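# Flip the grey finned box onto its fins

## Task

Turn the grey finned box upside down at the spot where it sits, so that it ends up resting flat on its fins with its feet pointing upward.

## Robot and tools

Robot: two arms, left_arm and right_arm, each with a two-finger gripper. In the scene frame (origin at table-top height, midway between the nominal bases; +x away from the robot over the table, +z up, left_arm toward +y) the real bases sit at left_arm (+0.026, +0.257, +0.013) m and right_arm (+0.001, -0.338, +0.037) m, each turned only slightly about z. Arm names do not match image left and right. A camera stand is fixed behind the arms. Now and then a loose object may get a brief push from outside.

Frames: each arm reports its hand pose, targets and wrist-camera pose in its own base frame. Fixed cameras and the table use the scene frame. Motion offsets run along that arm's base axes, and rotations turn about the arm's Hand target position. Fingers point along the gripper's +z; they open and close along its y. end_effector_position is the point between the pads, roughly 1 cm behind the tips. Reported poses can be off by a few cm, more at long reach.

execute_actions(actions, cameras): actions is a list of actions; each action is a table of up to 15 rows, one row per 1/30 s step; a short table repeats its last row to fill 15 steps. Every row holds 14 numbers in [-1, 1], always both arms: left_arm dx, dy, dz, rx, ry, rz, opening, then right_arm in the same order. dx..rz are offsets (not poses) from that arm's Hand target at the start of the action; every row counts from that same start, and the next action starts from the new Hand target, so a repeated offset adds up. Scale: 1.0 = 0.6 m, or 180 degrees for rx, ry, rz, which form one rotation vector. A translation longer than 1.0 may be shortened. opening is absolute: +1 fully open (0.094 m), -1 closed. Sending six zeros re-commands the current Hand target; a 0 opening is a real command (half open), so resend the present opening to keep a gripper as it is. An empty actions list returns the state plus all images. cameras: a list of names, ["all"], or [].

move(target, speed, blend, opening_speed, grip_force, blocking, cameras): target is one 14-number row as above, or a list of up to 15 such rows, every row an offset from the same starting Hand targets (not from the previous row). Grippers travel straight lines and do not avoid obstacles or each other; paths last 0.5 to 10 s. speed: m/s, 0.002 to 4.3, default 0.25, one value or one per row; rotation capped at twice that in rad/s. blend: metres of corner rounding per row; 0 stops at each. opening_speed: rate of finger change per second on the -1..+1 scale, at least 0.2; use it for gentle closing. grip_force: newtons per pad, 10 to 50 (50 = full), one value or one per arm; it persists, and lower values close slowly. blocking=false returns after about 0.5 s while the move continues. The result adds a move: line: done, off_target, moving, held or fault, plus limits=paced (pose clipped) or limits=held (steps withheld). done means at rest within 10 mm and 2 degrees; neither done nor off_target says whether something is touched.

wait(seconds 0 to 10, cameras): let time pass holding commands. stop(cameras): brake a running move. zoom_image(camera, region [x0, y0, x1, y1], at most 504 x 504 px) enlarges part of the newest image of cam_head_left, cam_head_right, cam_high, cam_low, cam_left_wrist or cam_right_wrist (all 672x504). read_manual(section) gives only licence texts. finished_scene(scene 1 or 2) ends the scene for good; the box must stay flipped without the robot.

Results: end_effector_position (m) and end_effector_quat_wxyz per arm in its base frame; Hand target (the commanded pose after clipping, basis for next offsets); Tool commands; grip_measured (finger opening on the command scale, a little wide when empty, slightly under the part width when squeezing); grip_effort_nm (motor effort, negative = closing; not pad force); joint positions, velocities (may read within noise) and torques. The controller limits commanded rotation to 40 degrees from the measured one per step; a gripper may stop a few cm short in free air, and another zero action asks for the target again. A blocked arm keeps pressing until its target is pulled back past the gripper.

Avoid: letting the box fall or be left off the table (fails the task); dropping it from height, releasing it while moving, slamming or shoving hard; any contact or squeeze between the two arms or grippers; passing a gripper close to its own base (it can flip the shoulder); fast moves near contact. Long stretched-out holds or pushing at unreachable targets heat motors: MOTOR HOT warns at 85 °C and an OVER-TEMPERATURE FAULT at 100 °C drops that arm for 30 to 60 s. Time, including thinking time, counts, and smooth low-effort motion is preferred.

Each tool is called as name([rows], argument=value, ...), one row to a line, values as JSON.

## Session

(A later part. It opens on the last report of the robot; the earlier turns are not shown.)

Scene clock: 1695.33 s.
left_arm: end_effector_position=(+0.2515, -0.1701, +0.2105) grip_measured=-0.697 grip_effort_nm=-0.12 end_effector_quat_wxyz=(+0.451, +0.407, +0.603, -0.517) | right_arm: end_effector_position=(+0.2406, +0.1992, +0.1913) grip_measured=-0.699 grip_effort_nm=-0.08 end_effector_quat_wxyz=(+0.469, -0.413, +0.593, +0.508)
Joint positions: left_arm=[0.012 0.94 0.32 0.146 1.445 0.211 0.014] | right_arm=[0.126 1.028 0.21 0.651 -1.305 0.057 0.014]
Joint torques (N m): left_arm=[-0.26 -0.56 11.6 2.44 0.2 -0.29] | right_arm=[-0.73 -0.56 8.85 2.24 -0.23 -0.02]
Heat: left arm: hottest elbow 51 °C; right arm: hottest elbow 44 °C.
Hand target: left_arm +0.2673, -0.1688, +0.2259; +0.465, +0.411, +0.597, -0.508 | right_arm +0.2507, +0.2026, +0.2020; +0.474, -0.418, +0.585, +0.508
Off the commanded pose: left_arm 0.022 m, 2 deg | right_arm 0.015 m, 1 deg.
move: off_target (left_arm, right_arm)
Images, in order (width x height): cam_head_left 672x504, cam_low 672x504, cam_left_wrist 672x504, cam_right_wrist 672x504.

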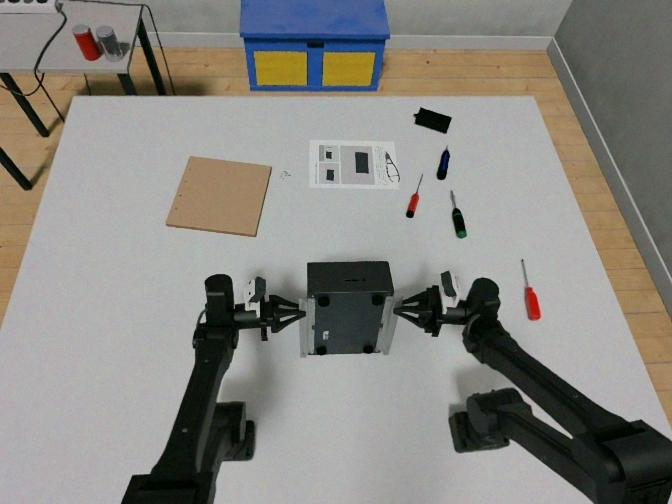

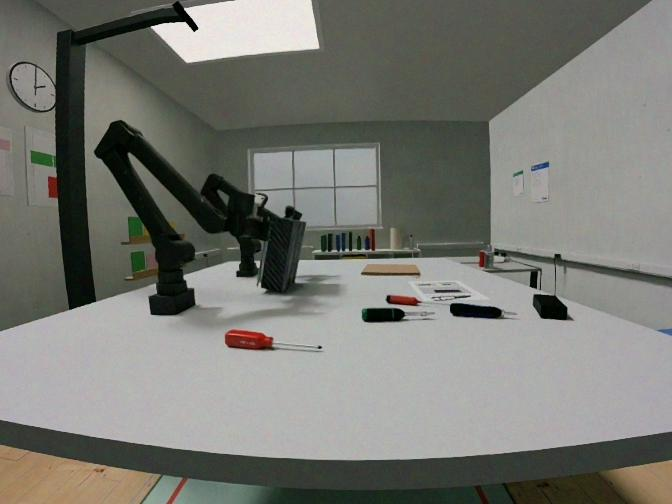

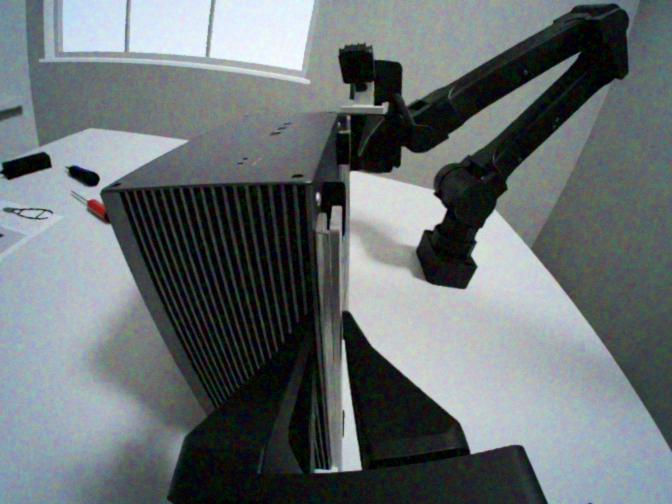

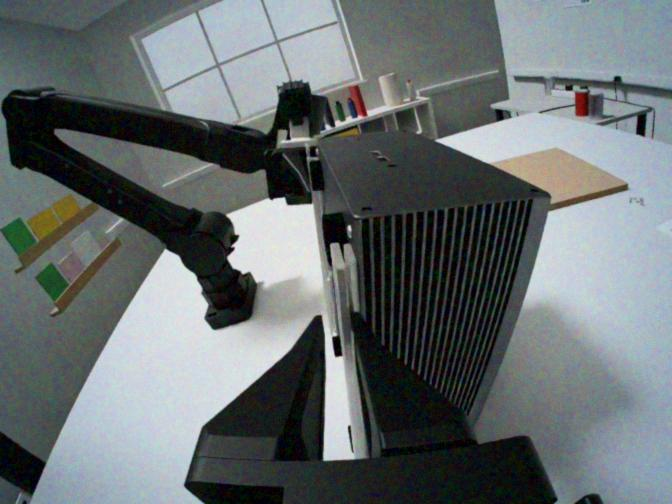

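move(target=[0.05,0,0.01,-0.0054,0.0385,0,-0.7,0.05,0.0,0.006,0.0064,0.0383,0,-0.7], speed=0.03, cameras=["cam_head_left","cam_low","cam_left_wrist","cam_right_wrist"])

zoom_image(camera="cam_head_left", region=[240, 240, 460, 380])

zoom_image(camera="cam_low", region=[180, 170, 380, 320])

Scene clock: 1713.37 s.
left_arm: end_effector_position=(+0.2831, -0.1697, +0.2190) grip_measured=-0.697 grip_effort_nm=-0.12 end_effector_quat_wxyz=(+0.421, +0.371, +0.625, -0.542) | right_arm: end_effector_position=(+0.2749, +0.1983, +0.1962) grip_measured=-0.699 grip_effort_nm=-0.08 end_effector_quat_wxyz=(+0.440, -0.372, +0.618, +0.535)
Joint positions: left_arm=[0.012 1.044 0.402 0.163 1.445 0.101 0.014] | right_arm=[0.107 1.144 0.289 0.696 -1.314 0.186 0.014]
Joint torques (N m): left_arm=[-0.5 -1.9 11.22 2.33 0.35 -0.29] | right_arm=[0.26 -2.02 8.34 2.09 -0.65 0.06]
Heat: left arm: hottest elbow 52 °C; right arm: hottest elbow 43 °C.
Hand target: left_arm +0.2973, -0.1688, +0.2319; +0.432, +0.376, +0.620, -0.537 | right_arm +0.2807, +0.2026, +0.2055; +0.442, -0.382, +0.607, +0.539
Off the commanded pose: left_arm 0.019 m, 2 deg | right_arm 0.012 m, 2 deg.
move: off_target (left_arm, right_arm)
Images, in order (width x height): cam_head_left 672x504, cam_low 672x504, cam_left_wrist 672x504, cam_right_wrist 672x504.

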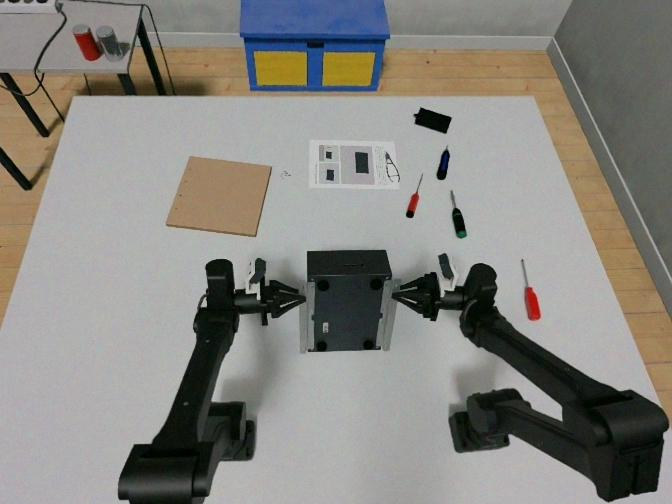

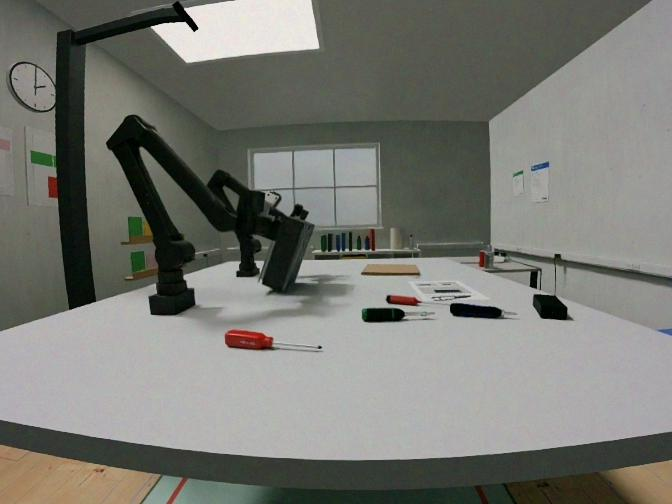

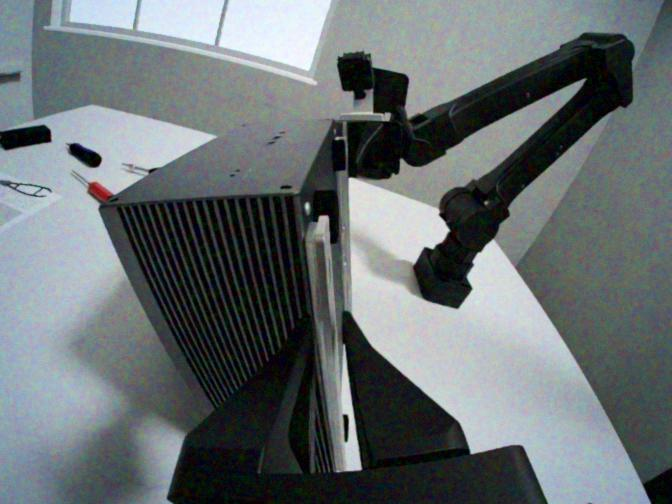

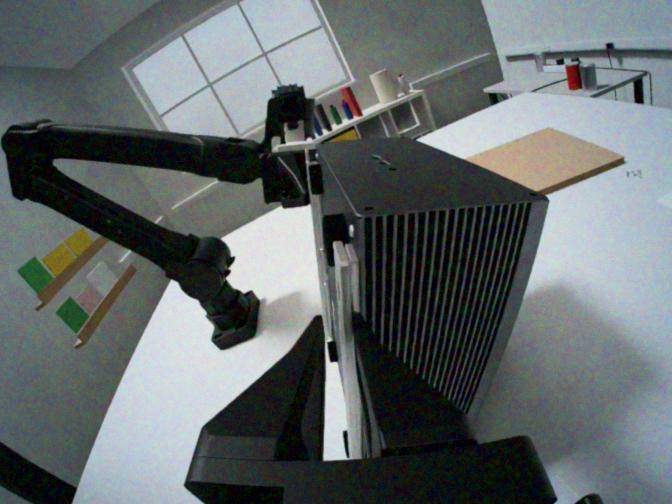

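Scaled by 2.291.

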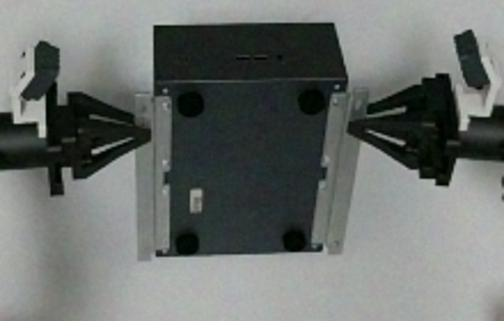

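Scaled by 2.520.

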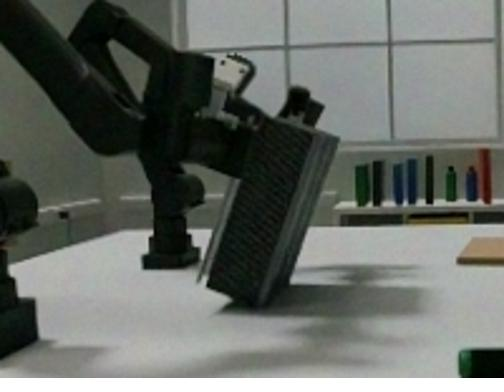

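move(target=[0.086,0,0.002,-0.0077,0.055,0,-0.7,0.088,0.0,0.002,0.0091,0.0547,0,-0.7], speed=0.03, cameras=["cam_head_left","cam_low","cam_left_wrist","cam_right_wrist"])

zoom_image(camera="cam_head_left", region=[240, 210, 460, 350])

zoom_image(camera="cam_low", region=[180, 170, 380, 320])

Scene clock: 1729.43 s.
left_arm: end_effector_position=(+0.3355, -0.1691, +0.2178) grip_measured=-0.697 grip_effort_nm=-0.12 end_effector_quat_wxyz=(+0.366, +0.311, +0.658, -0.579) | right_arm: end_effector_position=(+0.3291, +0.1971, +0.1934) grip_measured=-0.699 grip_effort_nm=-0.08 end_effector_quat_wxyz=(+0.388, -0.308, +0.651, +0.575)
Joint positions: left_arm=[0.012 1.224 0.525 0.195 1.445 -0.065 0.014] | right_arm=[0.085 1.329 0.416 0.747 -1.331 0.375 0.014]
Joint torques (N m): left_arm=[-0.67 -4.78 11 2.5 0.66 -0.28] | right_arm=[0.32 -5.95 7.99 2.56 -1.03 -0.01]
Heat: left arm: hottest elbow 51 °C; right arm: hottest elbow 43 °C.
Hand target: left_arm +0.3489, -0.1688, +0.2331; +0.381, +0.323, +0.648, -0.575 | right_arm +0.3335, +0.2026, +0.2068; +0.394, -0.328, +0.635, +0.578
Off the commanded pose: left_arm 0.020 m, 3 deg | right_arm 0.015 m, 3 deg.
move: off_target (left_arm, right_arm)
Images, in order (width x height): cam_head_left 672x504, cam_low 672x504, cam_left_wrist 672x504, cam_right_wrist 672x504.

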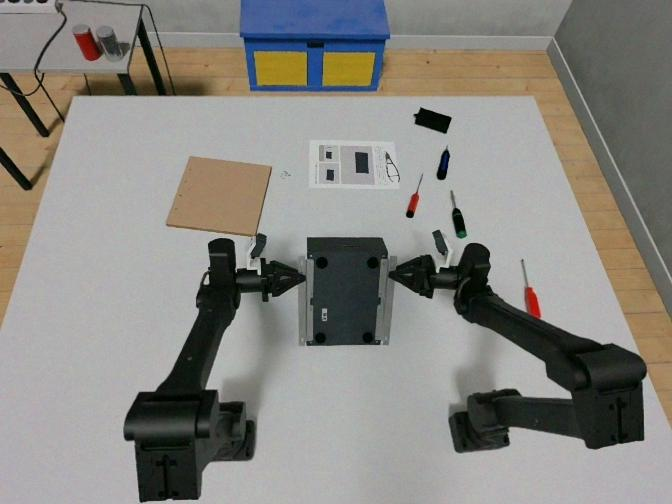

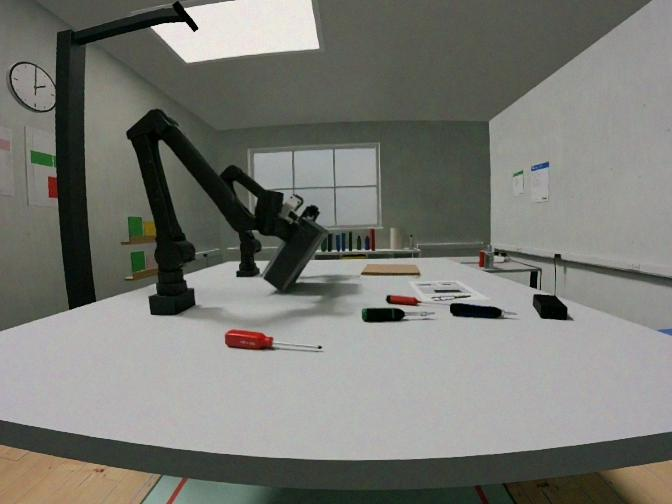

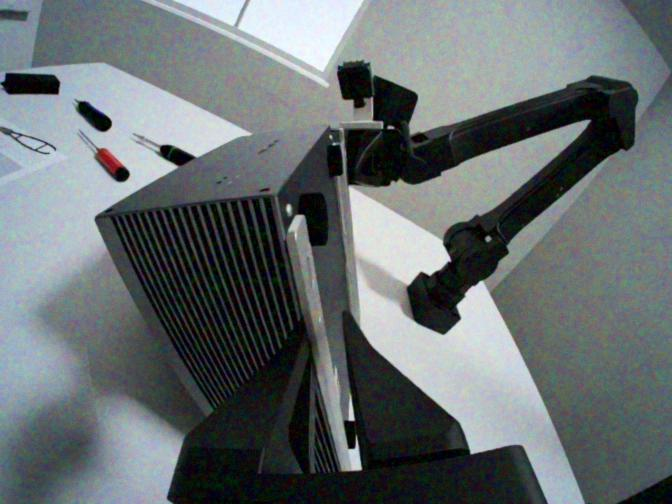

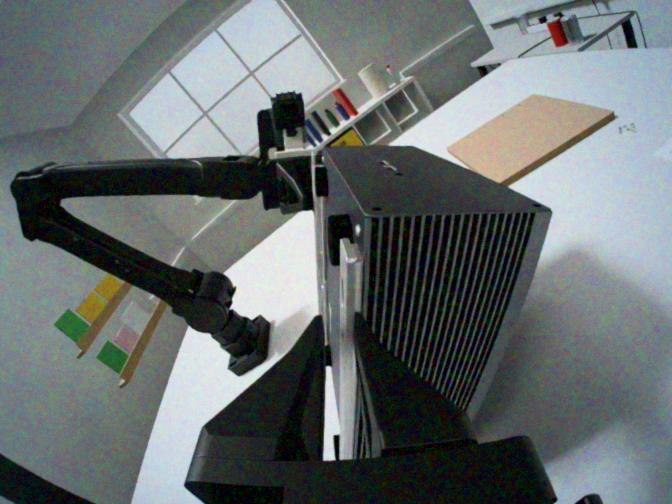

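Scaled by 2.291.

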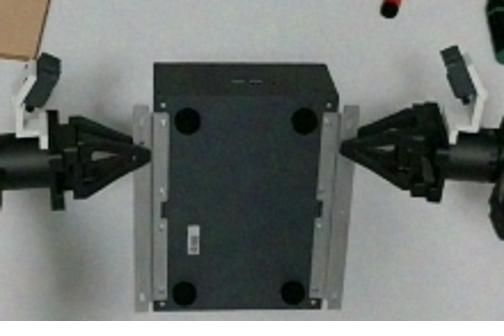

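Scaled by 2.520.

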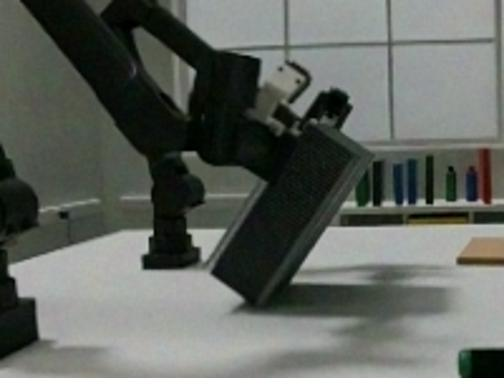

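move([
  [0.05,0,-0.008,-0.0085,0.0605,0,-0.7,0.05,0.0,-0.007,0.0073,0.0438,0,-0.7],
  [0.10,0,-0.025,-0.0154,0.110,0,-0.7,0.10,0.0,-0.022,0.0146,0.0876,0,-0.7],
], speed=0.03, blend=0.01, cameras=["cam_head_left","cam_low","cam_left_wrist","cam_right_wrist"])

zoom_image(camera="cam_head_left", region=[240, 210, 460, 350])

zoom_image(camera="cam_low", region=[180, 170, 380, 320])

Scene clock: 1761.70 s.
left_arm: end_effector_position=(+0.3885, -0.1667, +0.1850) grip_measured=-0.697 grip_effort_nm=-0.12 end_effector_quat_wxyz=(+0.239, +0.171, +0.711, -0.639) | right_arm: end_effector_position=(+0.3771, +0.1970, +0.1593) grip_measured=-0.699 grip_effort_nm=-0.08 end_effector_quat_wxyz=(+0.274, -0.189, +0.697, +0.635)
Joint positions: left_arm=[0.016 1.447 0.635 0.236 1.445 -0.404 0.014] | right_arm=[0.072 1.559 0.525 0.834 -1.353 0.703 0.014]
Joint torques (N m): left_arm=[-0.97 -9.05 12.37 3.04 1.38 -0.17] | right_arm=[-0.03 -11.22 9.52 3.48 -1.13 -0.13]
Heat: left arm: hottest elbow 50 °C; right arm: hottest elbow 43 °C.
Hand target: left_arm +0.4089, -0.1688, +0.2182; +0.272, +0.210, +0.690, -0.637 | right_arm +0.3935, +0.2026, +0.1935; +0.310, -0.237, +0.670, +0.632
Off the commanded pose: left_arm 0.039 m, 6 deg | right_arm 0.038 m, 8 deg.
move: off_target (left_arm, right_arm)
Images, in order (width x height): cam_head_left 672x504, cam_low 672x504, cam_left_wrist 672x504, cam_right_wrist 672x504.

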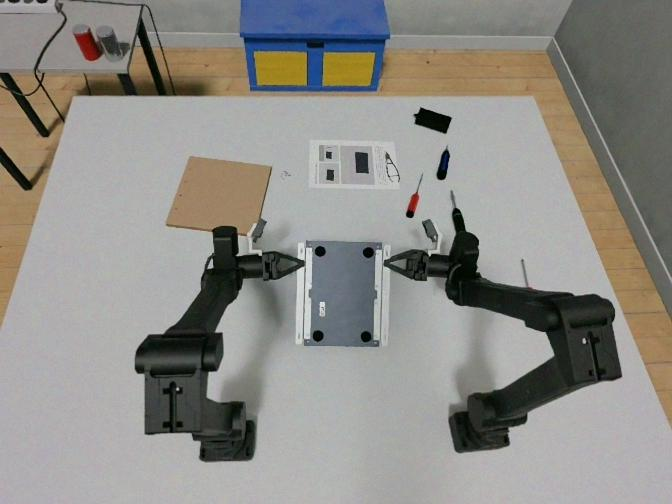

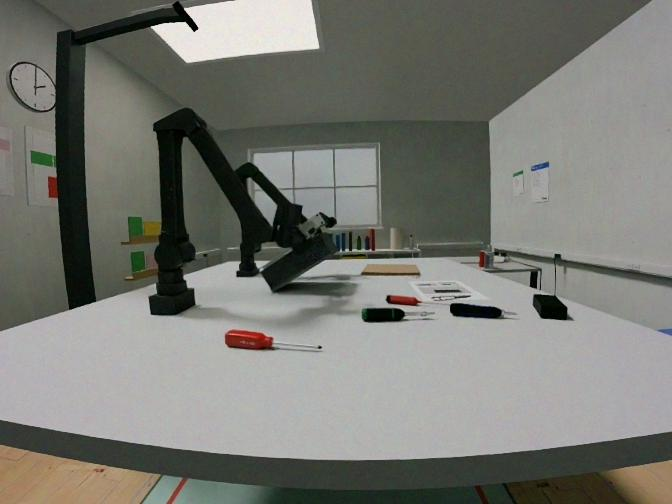

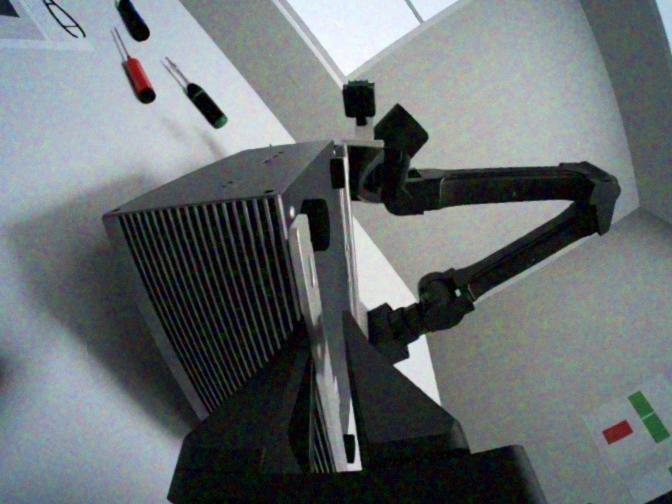

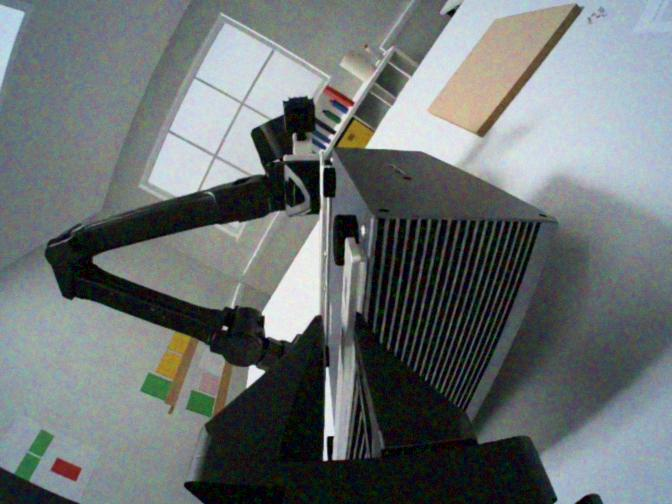

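Scaled by 2.291.

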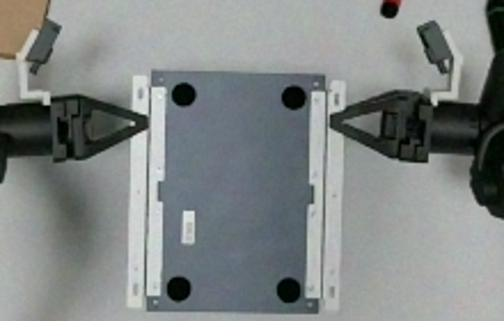

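Scaled by 2.520.

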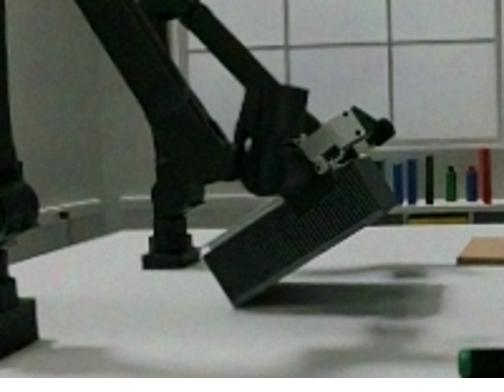

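move([
  [0.06,0,-0.03,-0.0077,0.055,0,-0.7,0.06,0.0,-0.025,0.0091,0.0547,0,-0.7],
  [0.11,0,-0.0657,-0.0154,0.110,0,-0.7,0.11,0.0,-0.0573,0.0182,0.1093,0,-0.7],
], speed=0.03, blend=0.01, cameras=["cam_head_left","cam_low","cam_left_wrist","cam_right_wrist"])

zoom_image(camera="cam_head_left", region=[240, 210, 460, 350])

zoom_image(camera="cam_low", region=[180, 170, 380, 320])

Scene clock: 1784.93 s.
left_arm: end_effector_position=(+0.4457, -0.1646, +0.1381) grip_measured=-0.697 grip_effort_nm=-0.12 end_effector_quat_wxyz=(+0.115, +0.044, +0.727, -0.676) | right_arm: end_effector_position=(+0.4339, +0.1950, +0.1134) grip_measured=-0.699 grip_effort_nm=-0.08 end_effector_quat_wxyz=(+0.145, -0.052, +0.716, +0.681)
Joint positions: left_arm=[0.02 1.701 0.768 0.337 1.464 -0.748 0.014] | right_arm=[0.056 1.824 0.671 0.99 -1.374 1.129 0.014]
Joint torques (N m): left_arm=[-1.44 -13.1 12.81 3.21 1.31 -0.32] | right_arm=[-0.32 -15.09 9.63 3.86 -0.69 -0.08]
Heat: left arm: hottest elbow 53 °C; right arm: hottest elbow 43 °C.
Hand target: left_arm +0.4749, -0.1688, +0.1787; +0.154, +0.091, +0.711, -0.680 | right_arm +0.4595, +0.2025, +0.1591; +0.198, -0.116, +0.695, +0.682
Off the commanded pose: left_arm 0.050 m, 7 deg | right_arm 0.053 m, 10 deg.
move: off_target (left_arm, right_arm)
Images, in order (width x height): cam_head_left 672x504, cam_low 672x504, cam_left_wrist 672x504, cam_right_wrist 672x504.

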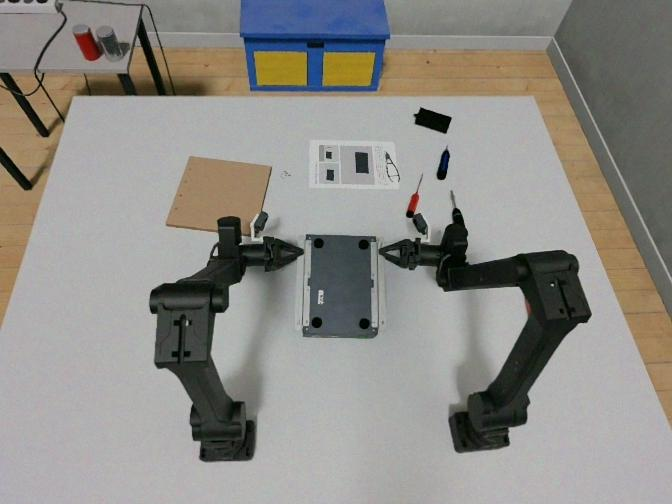

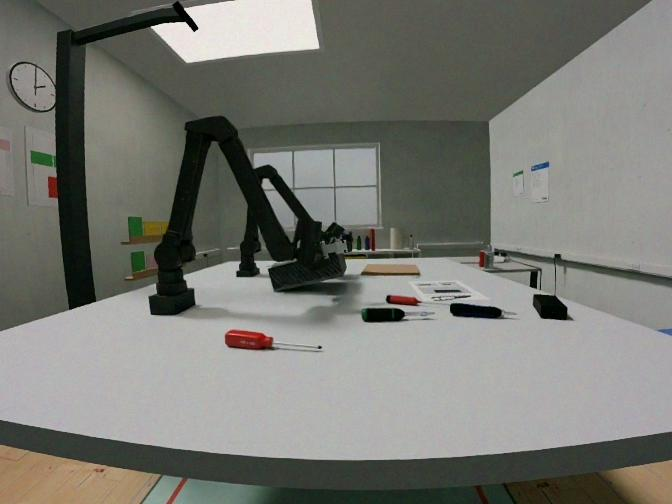

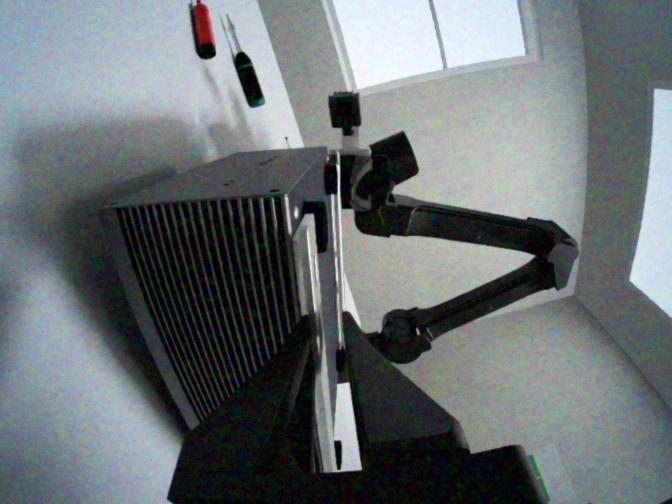

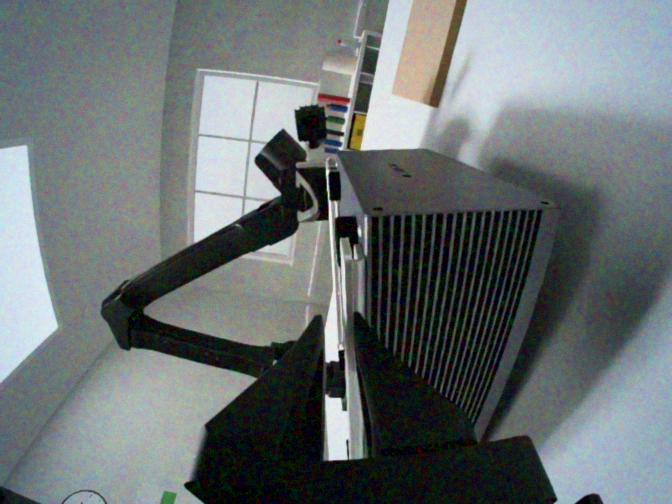

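Scaled by 2.291.

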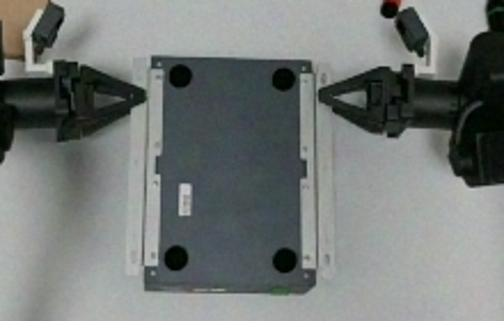

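Scaled by 2.520.

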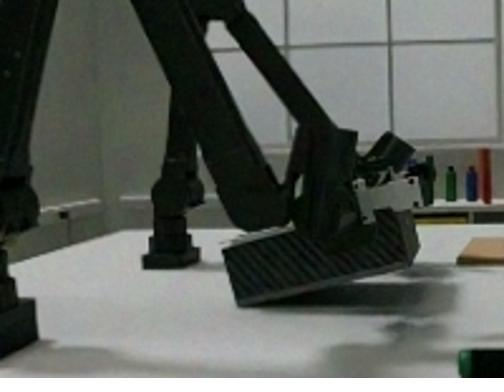

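move(target=[0.03,0,-0.085,-0.0077,0.055,0,-0.7,0.03,0.0,-0.08,0.0109,0.0656,0,-0.7], speed=0.025, cameras=["cam_head_left","cam_low","cam_left_wrist","cam_right_wrist"])

zoom_image(camera="cam_head_left", region=[240, 210, 460, 350])

zoom_image(camera="cam_low", region=[180, 170, 380, 320])

Scene clock: 1801.90 s.
left_arm: end_effector_position=(+0.4706, -0.1644, +0.0999) grip_measured=-0.697 grip_effort_nm=-0.12 end_effector_quat_wxyz=(+0.061, -0.010, +0.723, -0.688) | right_arm: end_effector_position=(+0.4594, +0.1936, +0.0742) grip_measured=-0.699 grip_effort_nm=-0.08 end_effector_quat_wxyz=(+0.087, +0.015, +0.712, +0.696)
Joint positions: left_arm=[0.02 1.862 0.818 0.544 1.476 -0.998 0.014] | right_arm=[0.05 2.003 0.748 1.177 -1.375 1.392 0.014]
Joint torques (N m): left_arm=[-1.38 -14.04 10.33 3.21 0.95 -0.2] | right_arm=[0.38 -16.62 7.27 3.81 -0.53 -0.04]
Heat: left arm: hottest elbow 54 °C; right arm: hottest elbow 43 °C.
Hand target: left_arm +0.4930, -0.1689, +0.1278; +0.093, +0.030, +0.713, -0.694 | right_arm +0.4774, +0.2026, +0.1112; +0.127, -0.042, +0.700, +0.702
Off the commanded pose: left_arm 0.036 m, 6 deg | right_arm 0.042 m, 8 deg.
move: off_target (left_arm, right_arm)
Images, in order (width x height): cam_head_left 672x504, cam_low 672x504, cam_left_wrist 672x504, cam_right_wrist 672x504.

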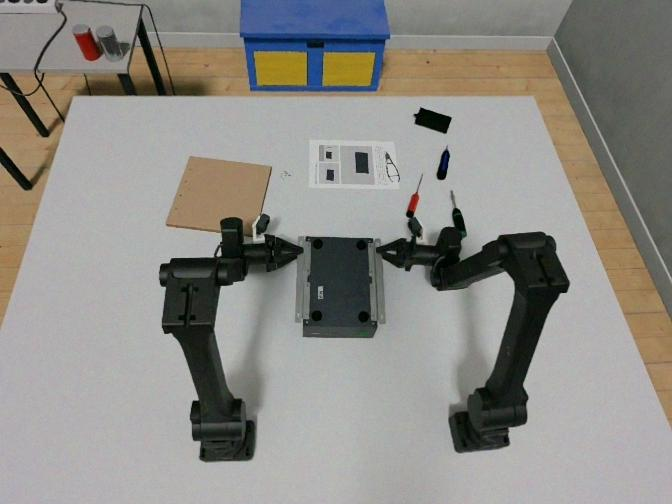

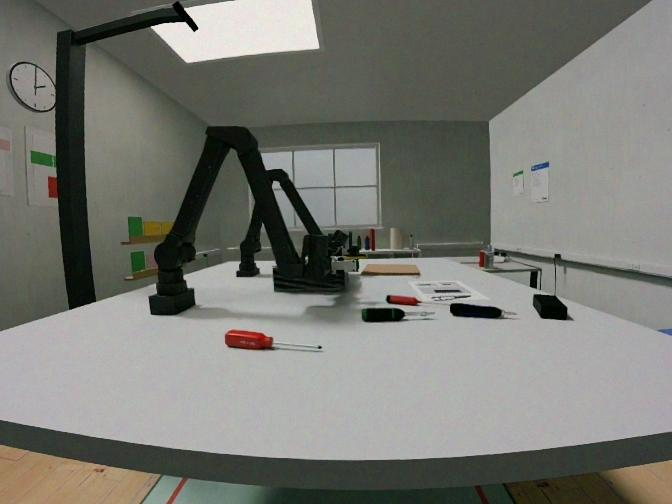

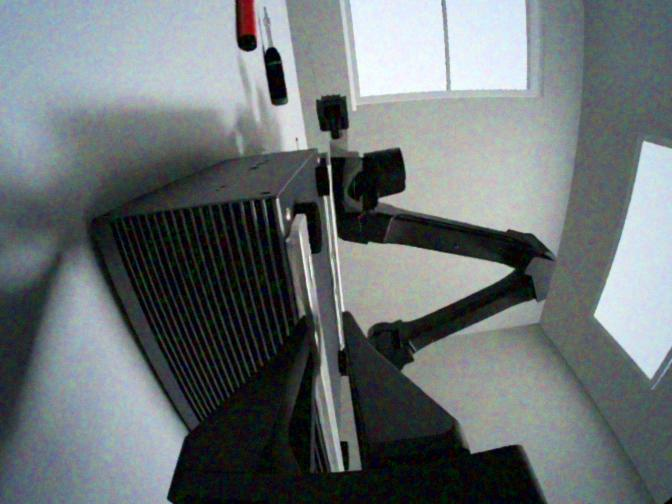

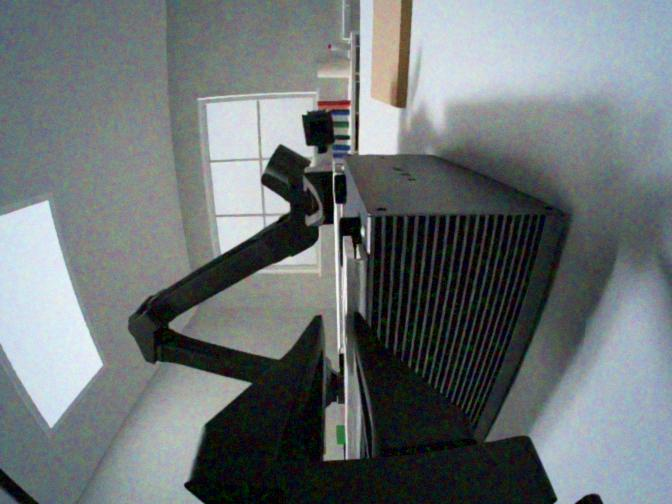

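Scaled by 2.291.

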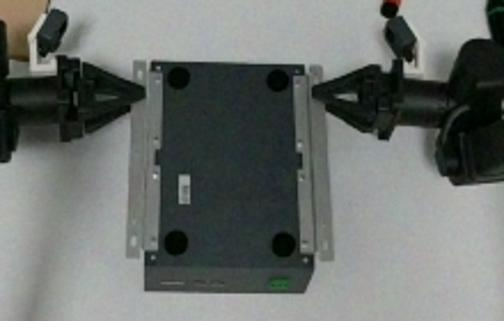

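Scaled by 2.520.

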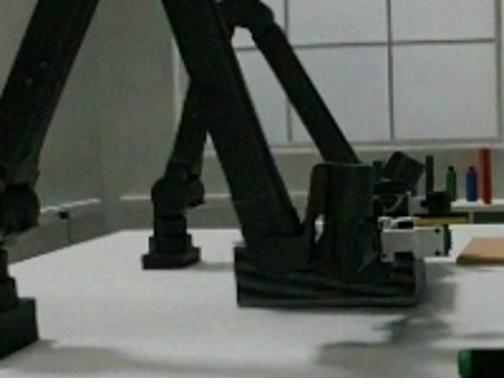

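move(target=[0,0,0,0,0,0,-0.97,0,0,0,0,0,0,-0.97], speed=0.03, opening_speed=0.2, grip_force=30, cameras=["cam_head_left","cam_left_wrist","cam_right_wrist"])

Scene clock: 1824.63 s.
left_arm: end_effector_position=(+0.4725, -0.1642, +0.0987) grip_measured=-0.919 grip_effort_nm=-0.64 end_effector_quat_wxyz=(+0.063, -0.007, +0.720, -0.691) | right_arm: end_effector_position=(+0.4593, +0.1934, +0.0733) grip_measured=-0.916 grip_effort_nm=-0.67 end_effector_quat_wxyz=(+0.077, +0.025, +0.712, +0.698)
Joint positions: left_arm=[0.02 1.882 0.818 0.631 1.483 -1.058 0.004] | right_arm=[0.05 2.006 0.748 1.181 -1.375 1.421 0.004]
Joint torques (N m): left_arm=[-1.55 -14.68 9.58 3.21 0.6 -0.3] | right_arm=[0.62 -16.62 7.1 3.81 -0.55 -0.32]
Heat: left arm: hottest elbow 53 °C; right arm: hottest elbow 42 °C.
Hand target: left_arm +0.4930, -0.1689, +0.1278; +0.093, +0.030, +0.713, -0.694 | right_arm +0.4774, +0.2027, +0.1111; +0.127, -0.042, +0.700, +0.702
Off the commanded pose: left_arm 0.036 m, 6 deg | right_arm 0.043 m, 10 deg.
grip_force (N): 30, 30
move: off_target (left_arm, right_arm)
Images, in order (width x height): cam_head_left 672x504, cam_left_wrist 672x504, cam_right_wrist 672x504.

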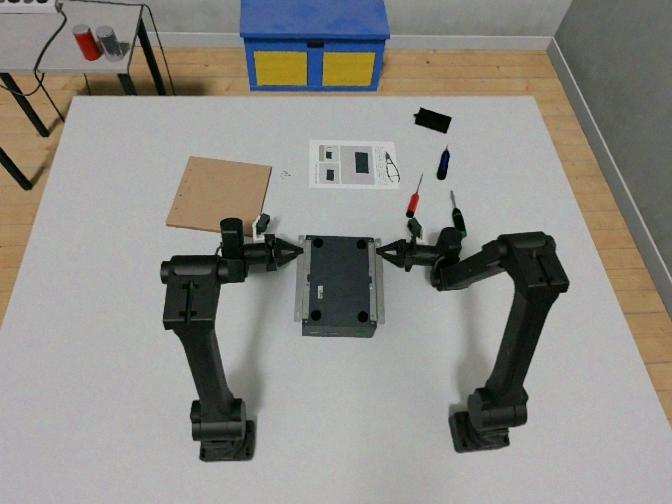

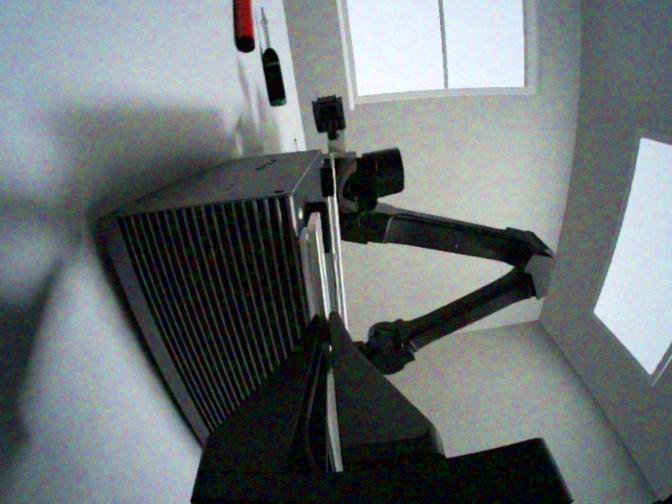

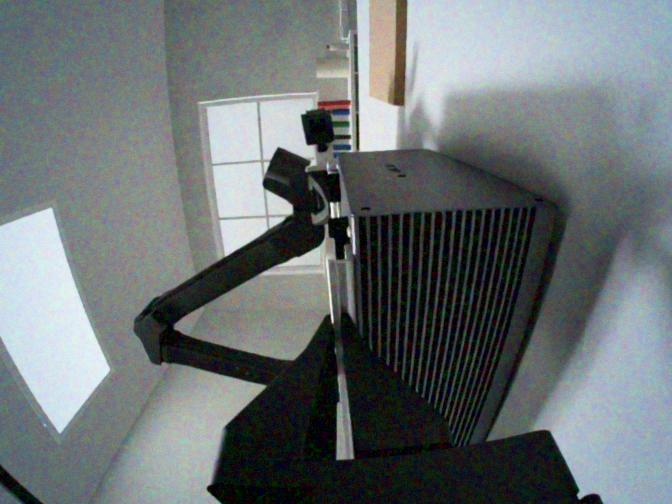

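move(target=[0.06,0,0.0,0,0,0,-0.97,0.06,0,0.0,0,0,0,-0.97], speed=0.03, cameras=["cam_head_left","cam_low","cam_left_wrist","cam_right_wrist"])

zoom_image(camera="cam_low", region=[180, 170, 380, 320])

Scene clock: 1834.77 s.
left_arm: end_effector_position=(+0.5008, -0.1622, +0.0946) grip_measured=-0.921 grip_effort_nm=-0.64 end_effector_quat_wxyz=(+0.058, -0.013, +0.719, -0.692) | right_arm: end_effector_position=(+0.4885, +0.1937, +0.0694) grip_measured=-0.916 grip_effort_nm=-0.67 end_effector_quat_wxyz=(+0.072, +0.028, +0.709, +0.701)
Joint positions: left_arm=[0.023 1.939 0.9 0.631 1.485 -1.098 0.004] | right_arm=[0.047 2.06 0.838 1.181 -1.381 1.467 0.004]
Joint torques (N m): left_arm=[-1.9 -15.68 11.49 2.97 0.48 -0.26] | right_arm=[-0.09 -17.14 8.66 2.95 -0.4 -0.51]
Heat: left arm: hottest elbow 52 °C; right arm: hottest elbow 42 °C.
Hand target: left_arm +0.5290, -0.1688, +0.1278; +0.093, +0.030, +0.713, -0.694 | right_arm +0.5135, +0.2026, +0.1111; +0.127, -0.042, +0.700, +0.702
Off the commanded pose: left_arm 0.044 m, 6 deg | right_arm 0.049 m, 10 deg.
grip_force (N): 30, 30
move: off_target (left_arm, right_arm)
Images, in order (width x height): cam_head_left 672x504, cam_low 672x504, cam_left_wrist 672x504, cam_right_wrist 672x504.

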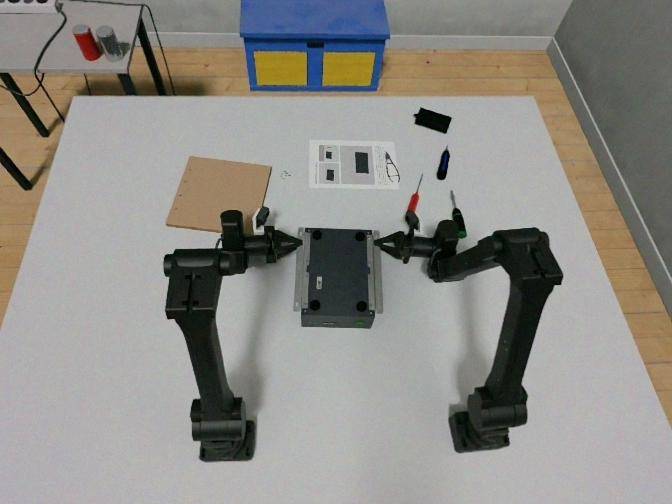

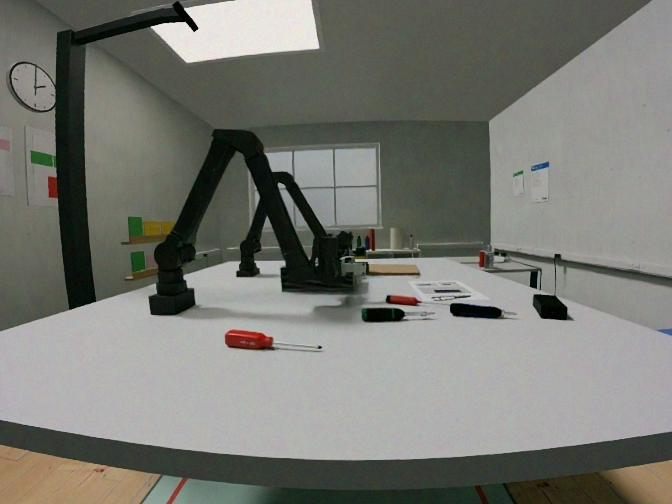

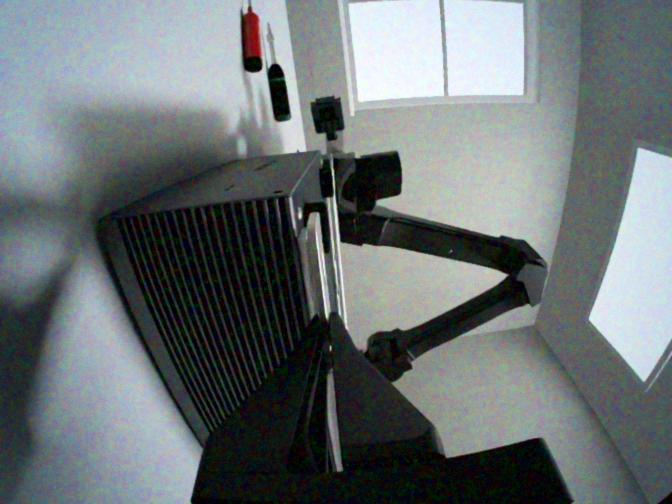

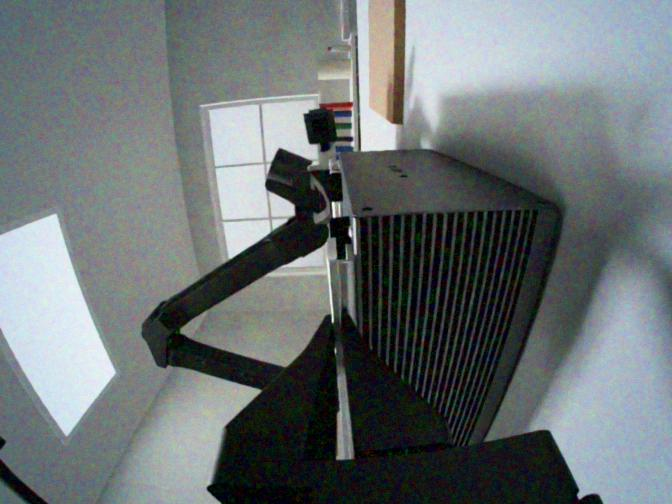

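Scaled by 2.520.

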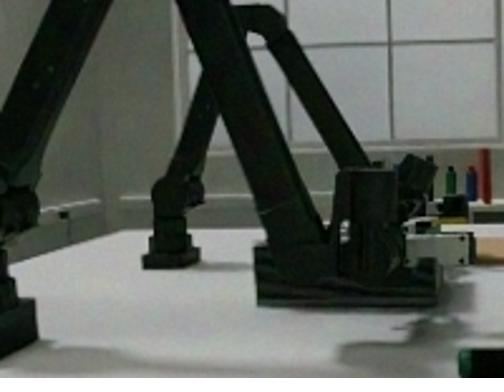

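move(target=[0.01,0,-0.04,0,0,0,-0.97,0.01,0,-0.045,0,0,0,-0.97], speed=0.02, cameras=["cam_head_left","cam_low"])

zoom_image(camera="cam_low", region=[180, 170, 380, 320])

Scene clock: 1848.30 s.
left_arm: end_effector_position=(+0.5107, -0.1611, +0.0889) grip_measured=-0.921 grip_effort_nm=-0.64 end_effector_quat_wxyz=(+0.054, -0.013, +0.717, -0.694) | right_arm: end_effector_position=(+0.4991, +0.1942, +0.0634) grip_measured=-0.911 grip_effort_nm=-0.67 end_effector_quat_wxyz=(+0.071, +0.024, +0.707, +0.703)
Joint positions: left_arm=[0.025 1.974 0.932 0.646 1.494 -1.117 0.004] | right_arm=[0.047 2.099 0.878 1.211 -1.391 1.495 0.004]
Joint torques (N m): left_arm=[-2.08 -13.57 10.7 3.29 0.06 0.17] | right_arm=[0.32 -15.5 8.09 3.3 0.01 -0.8]
Heat: left arm: hottest elbow 51 °C; right arm: hottest elbow 42 °C.
Hand target: left_arm +0.5349, -0.1688, +0.1037; +0.093, +0.030, +0.713, -0.694 | right_arm +0.5194, +0.2026, +0.0840; +0.127, -0.042, +0.700, +0.702
Off the commanded pose: left_arm 0.030 m, 7 deg | right_arm 0.030 m, 10 deg.
grip_force (N): 30, 30
move: off_target (left_arm, right_arm)
Images, in order (width x height): cam_head_left 672x504, cam_low 672x504.

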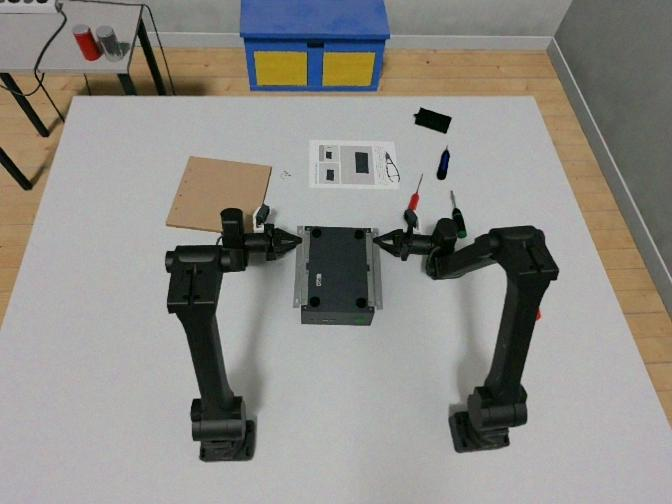

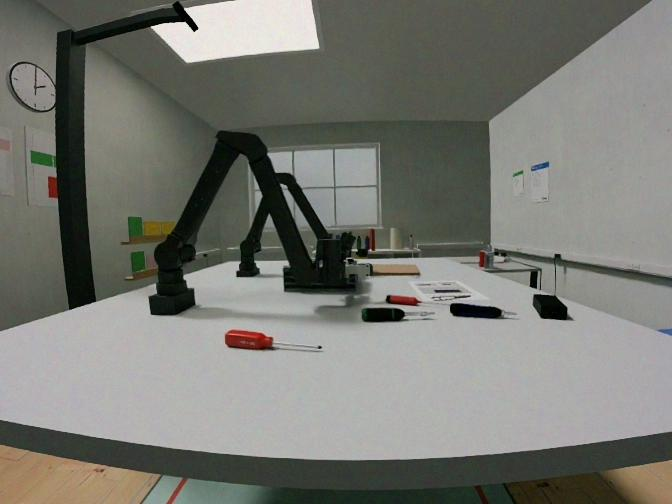

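Scaled by 2.520.

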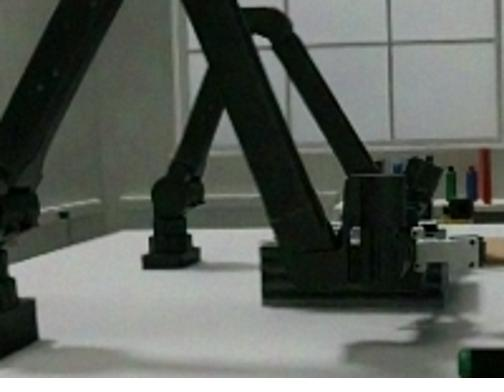

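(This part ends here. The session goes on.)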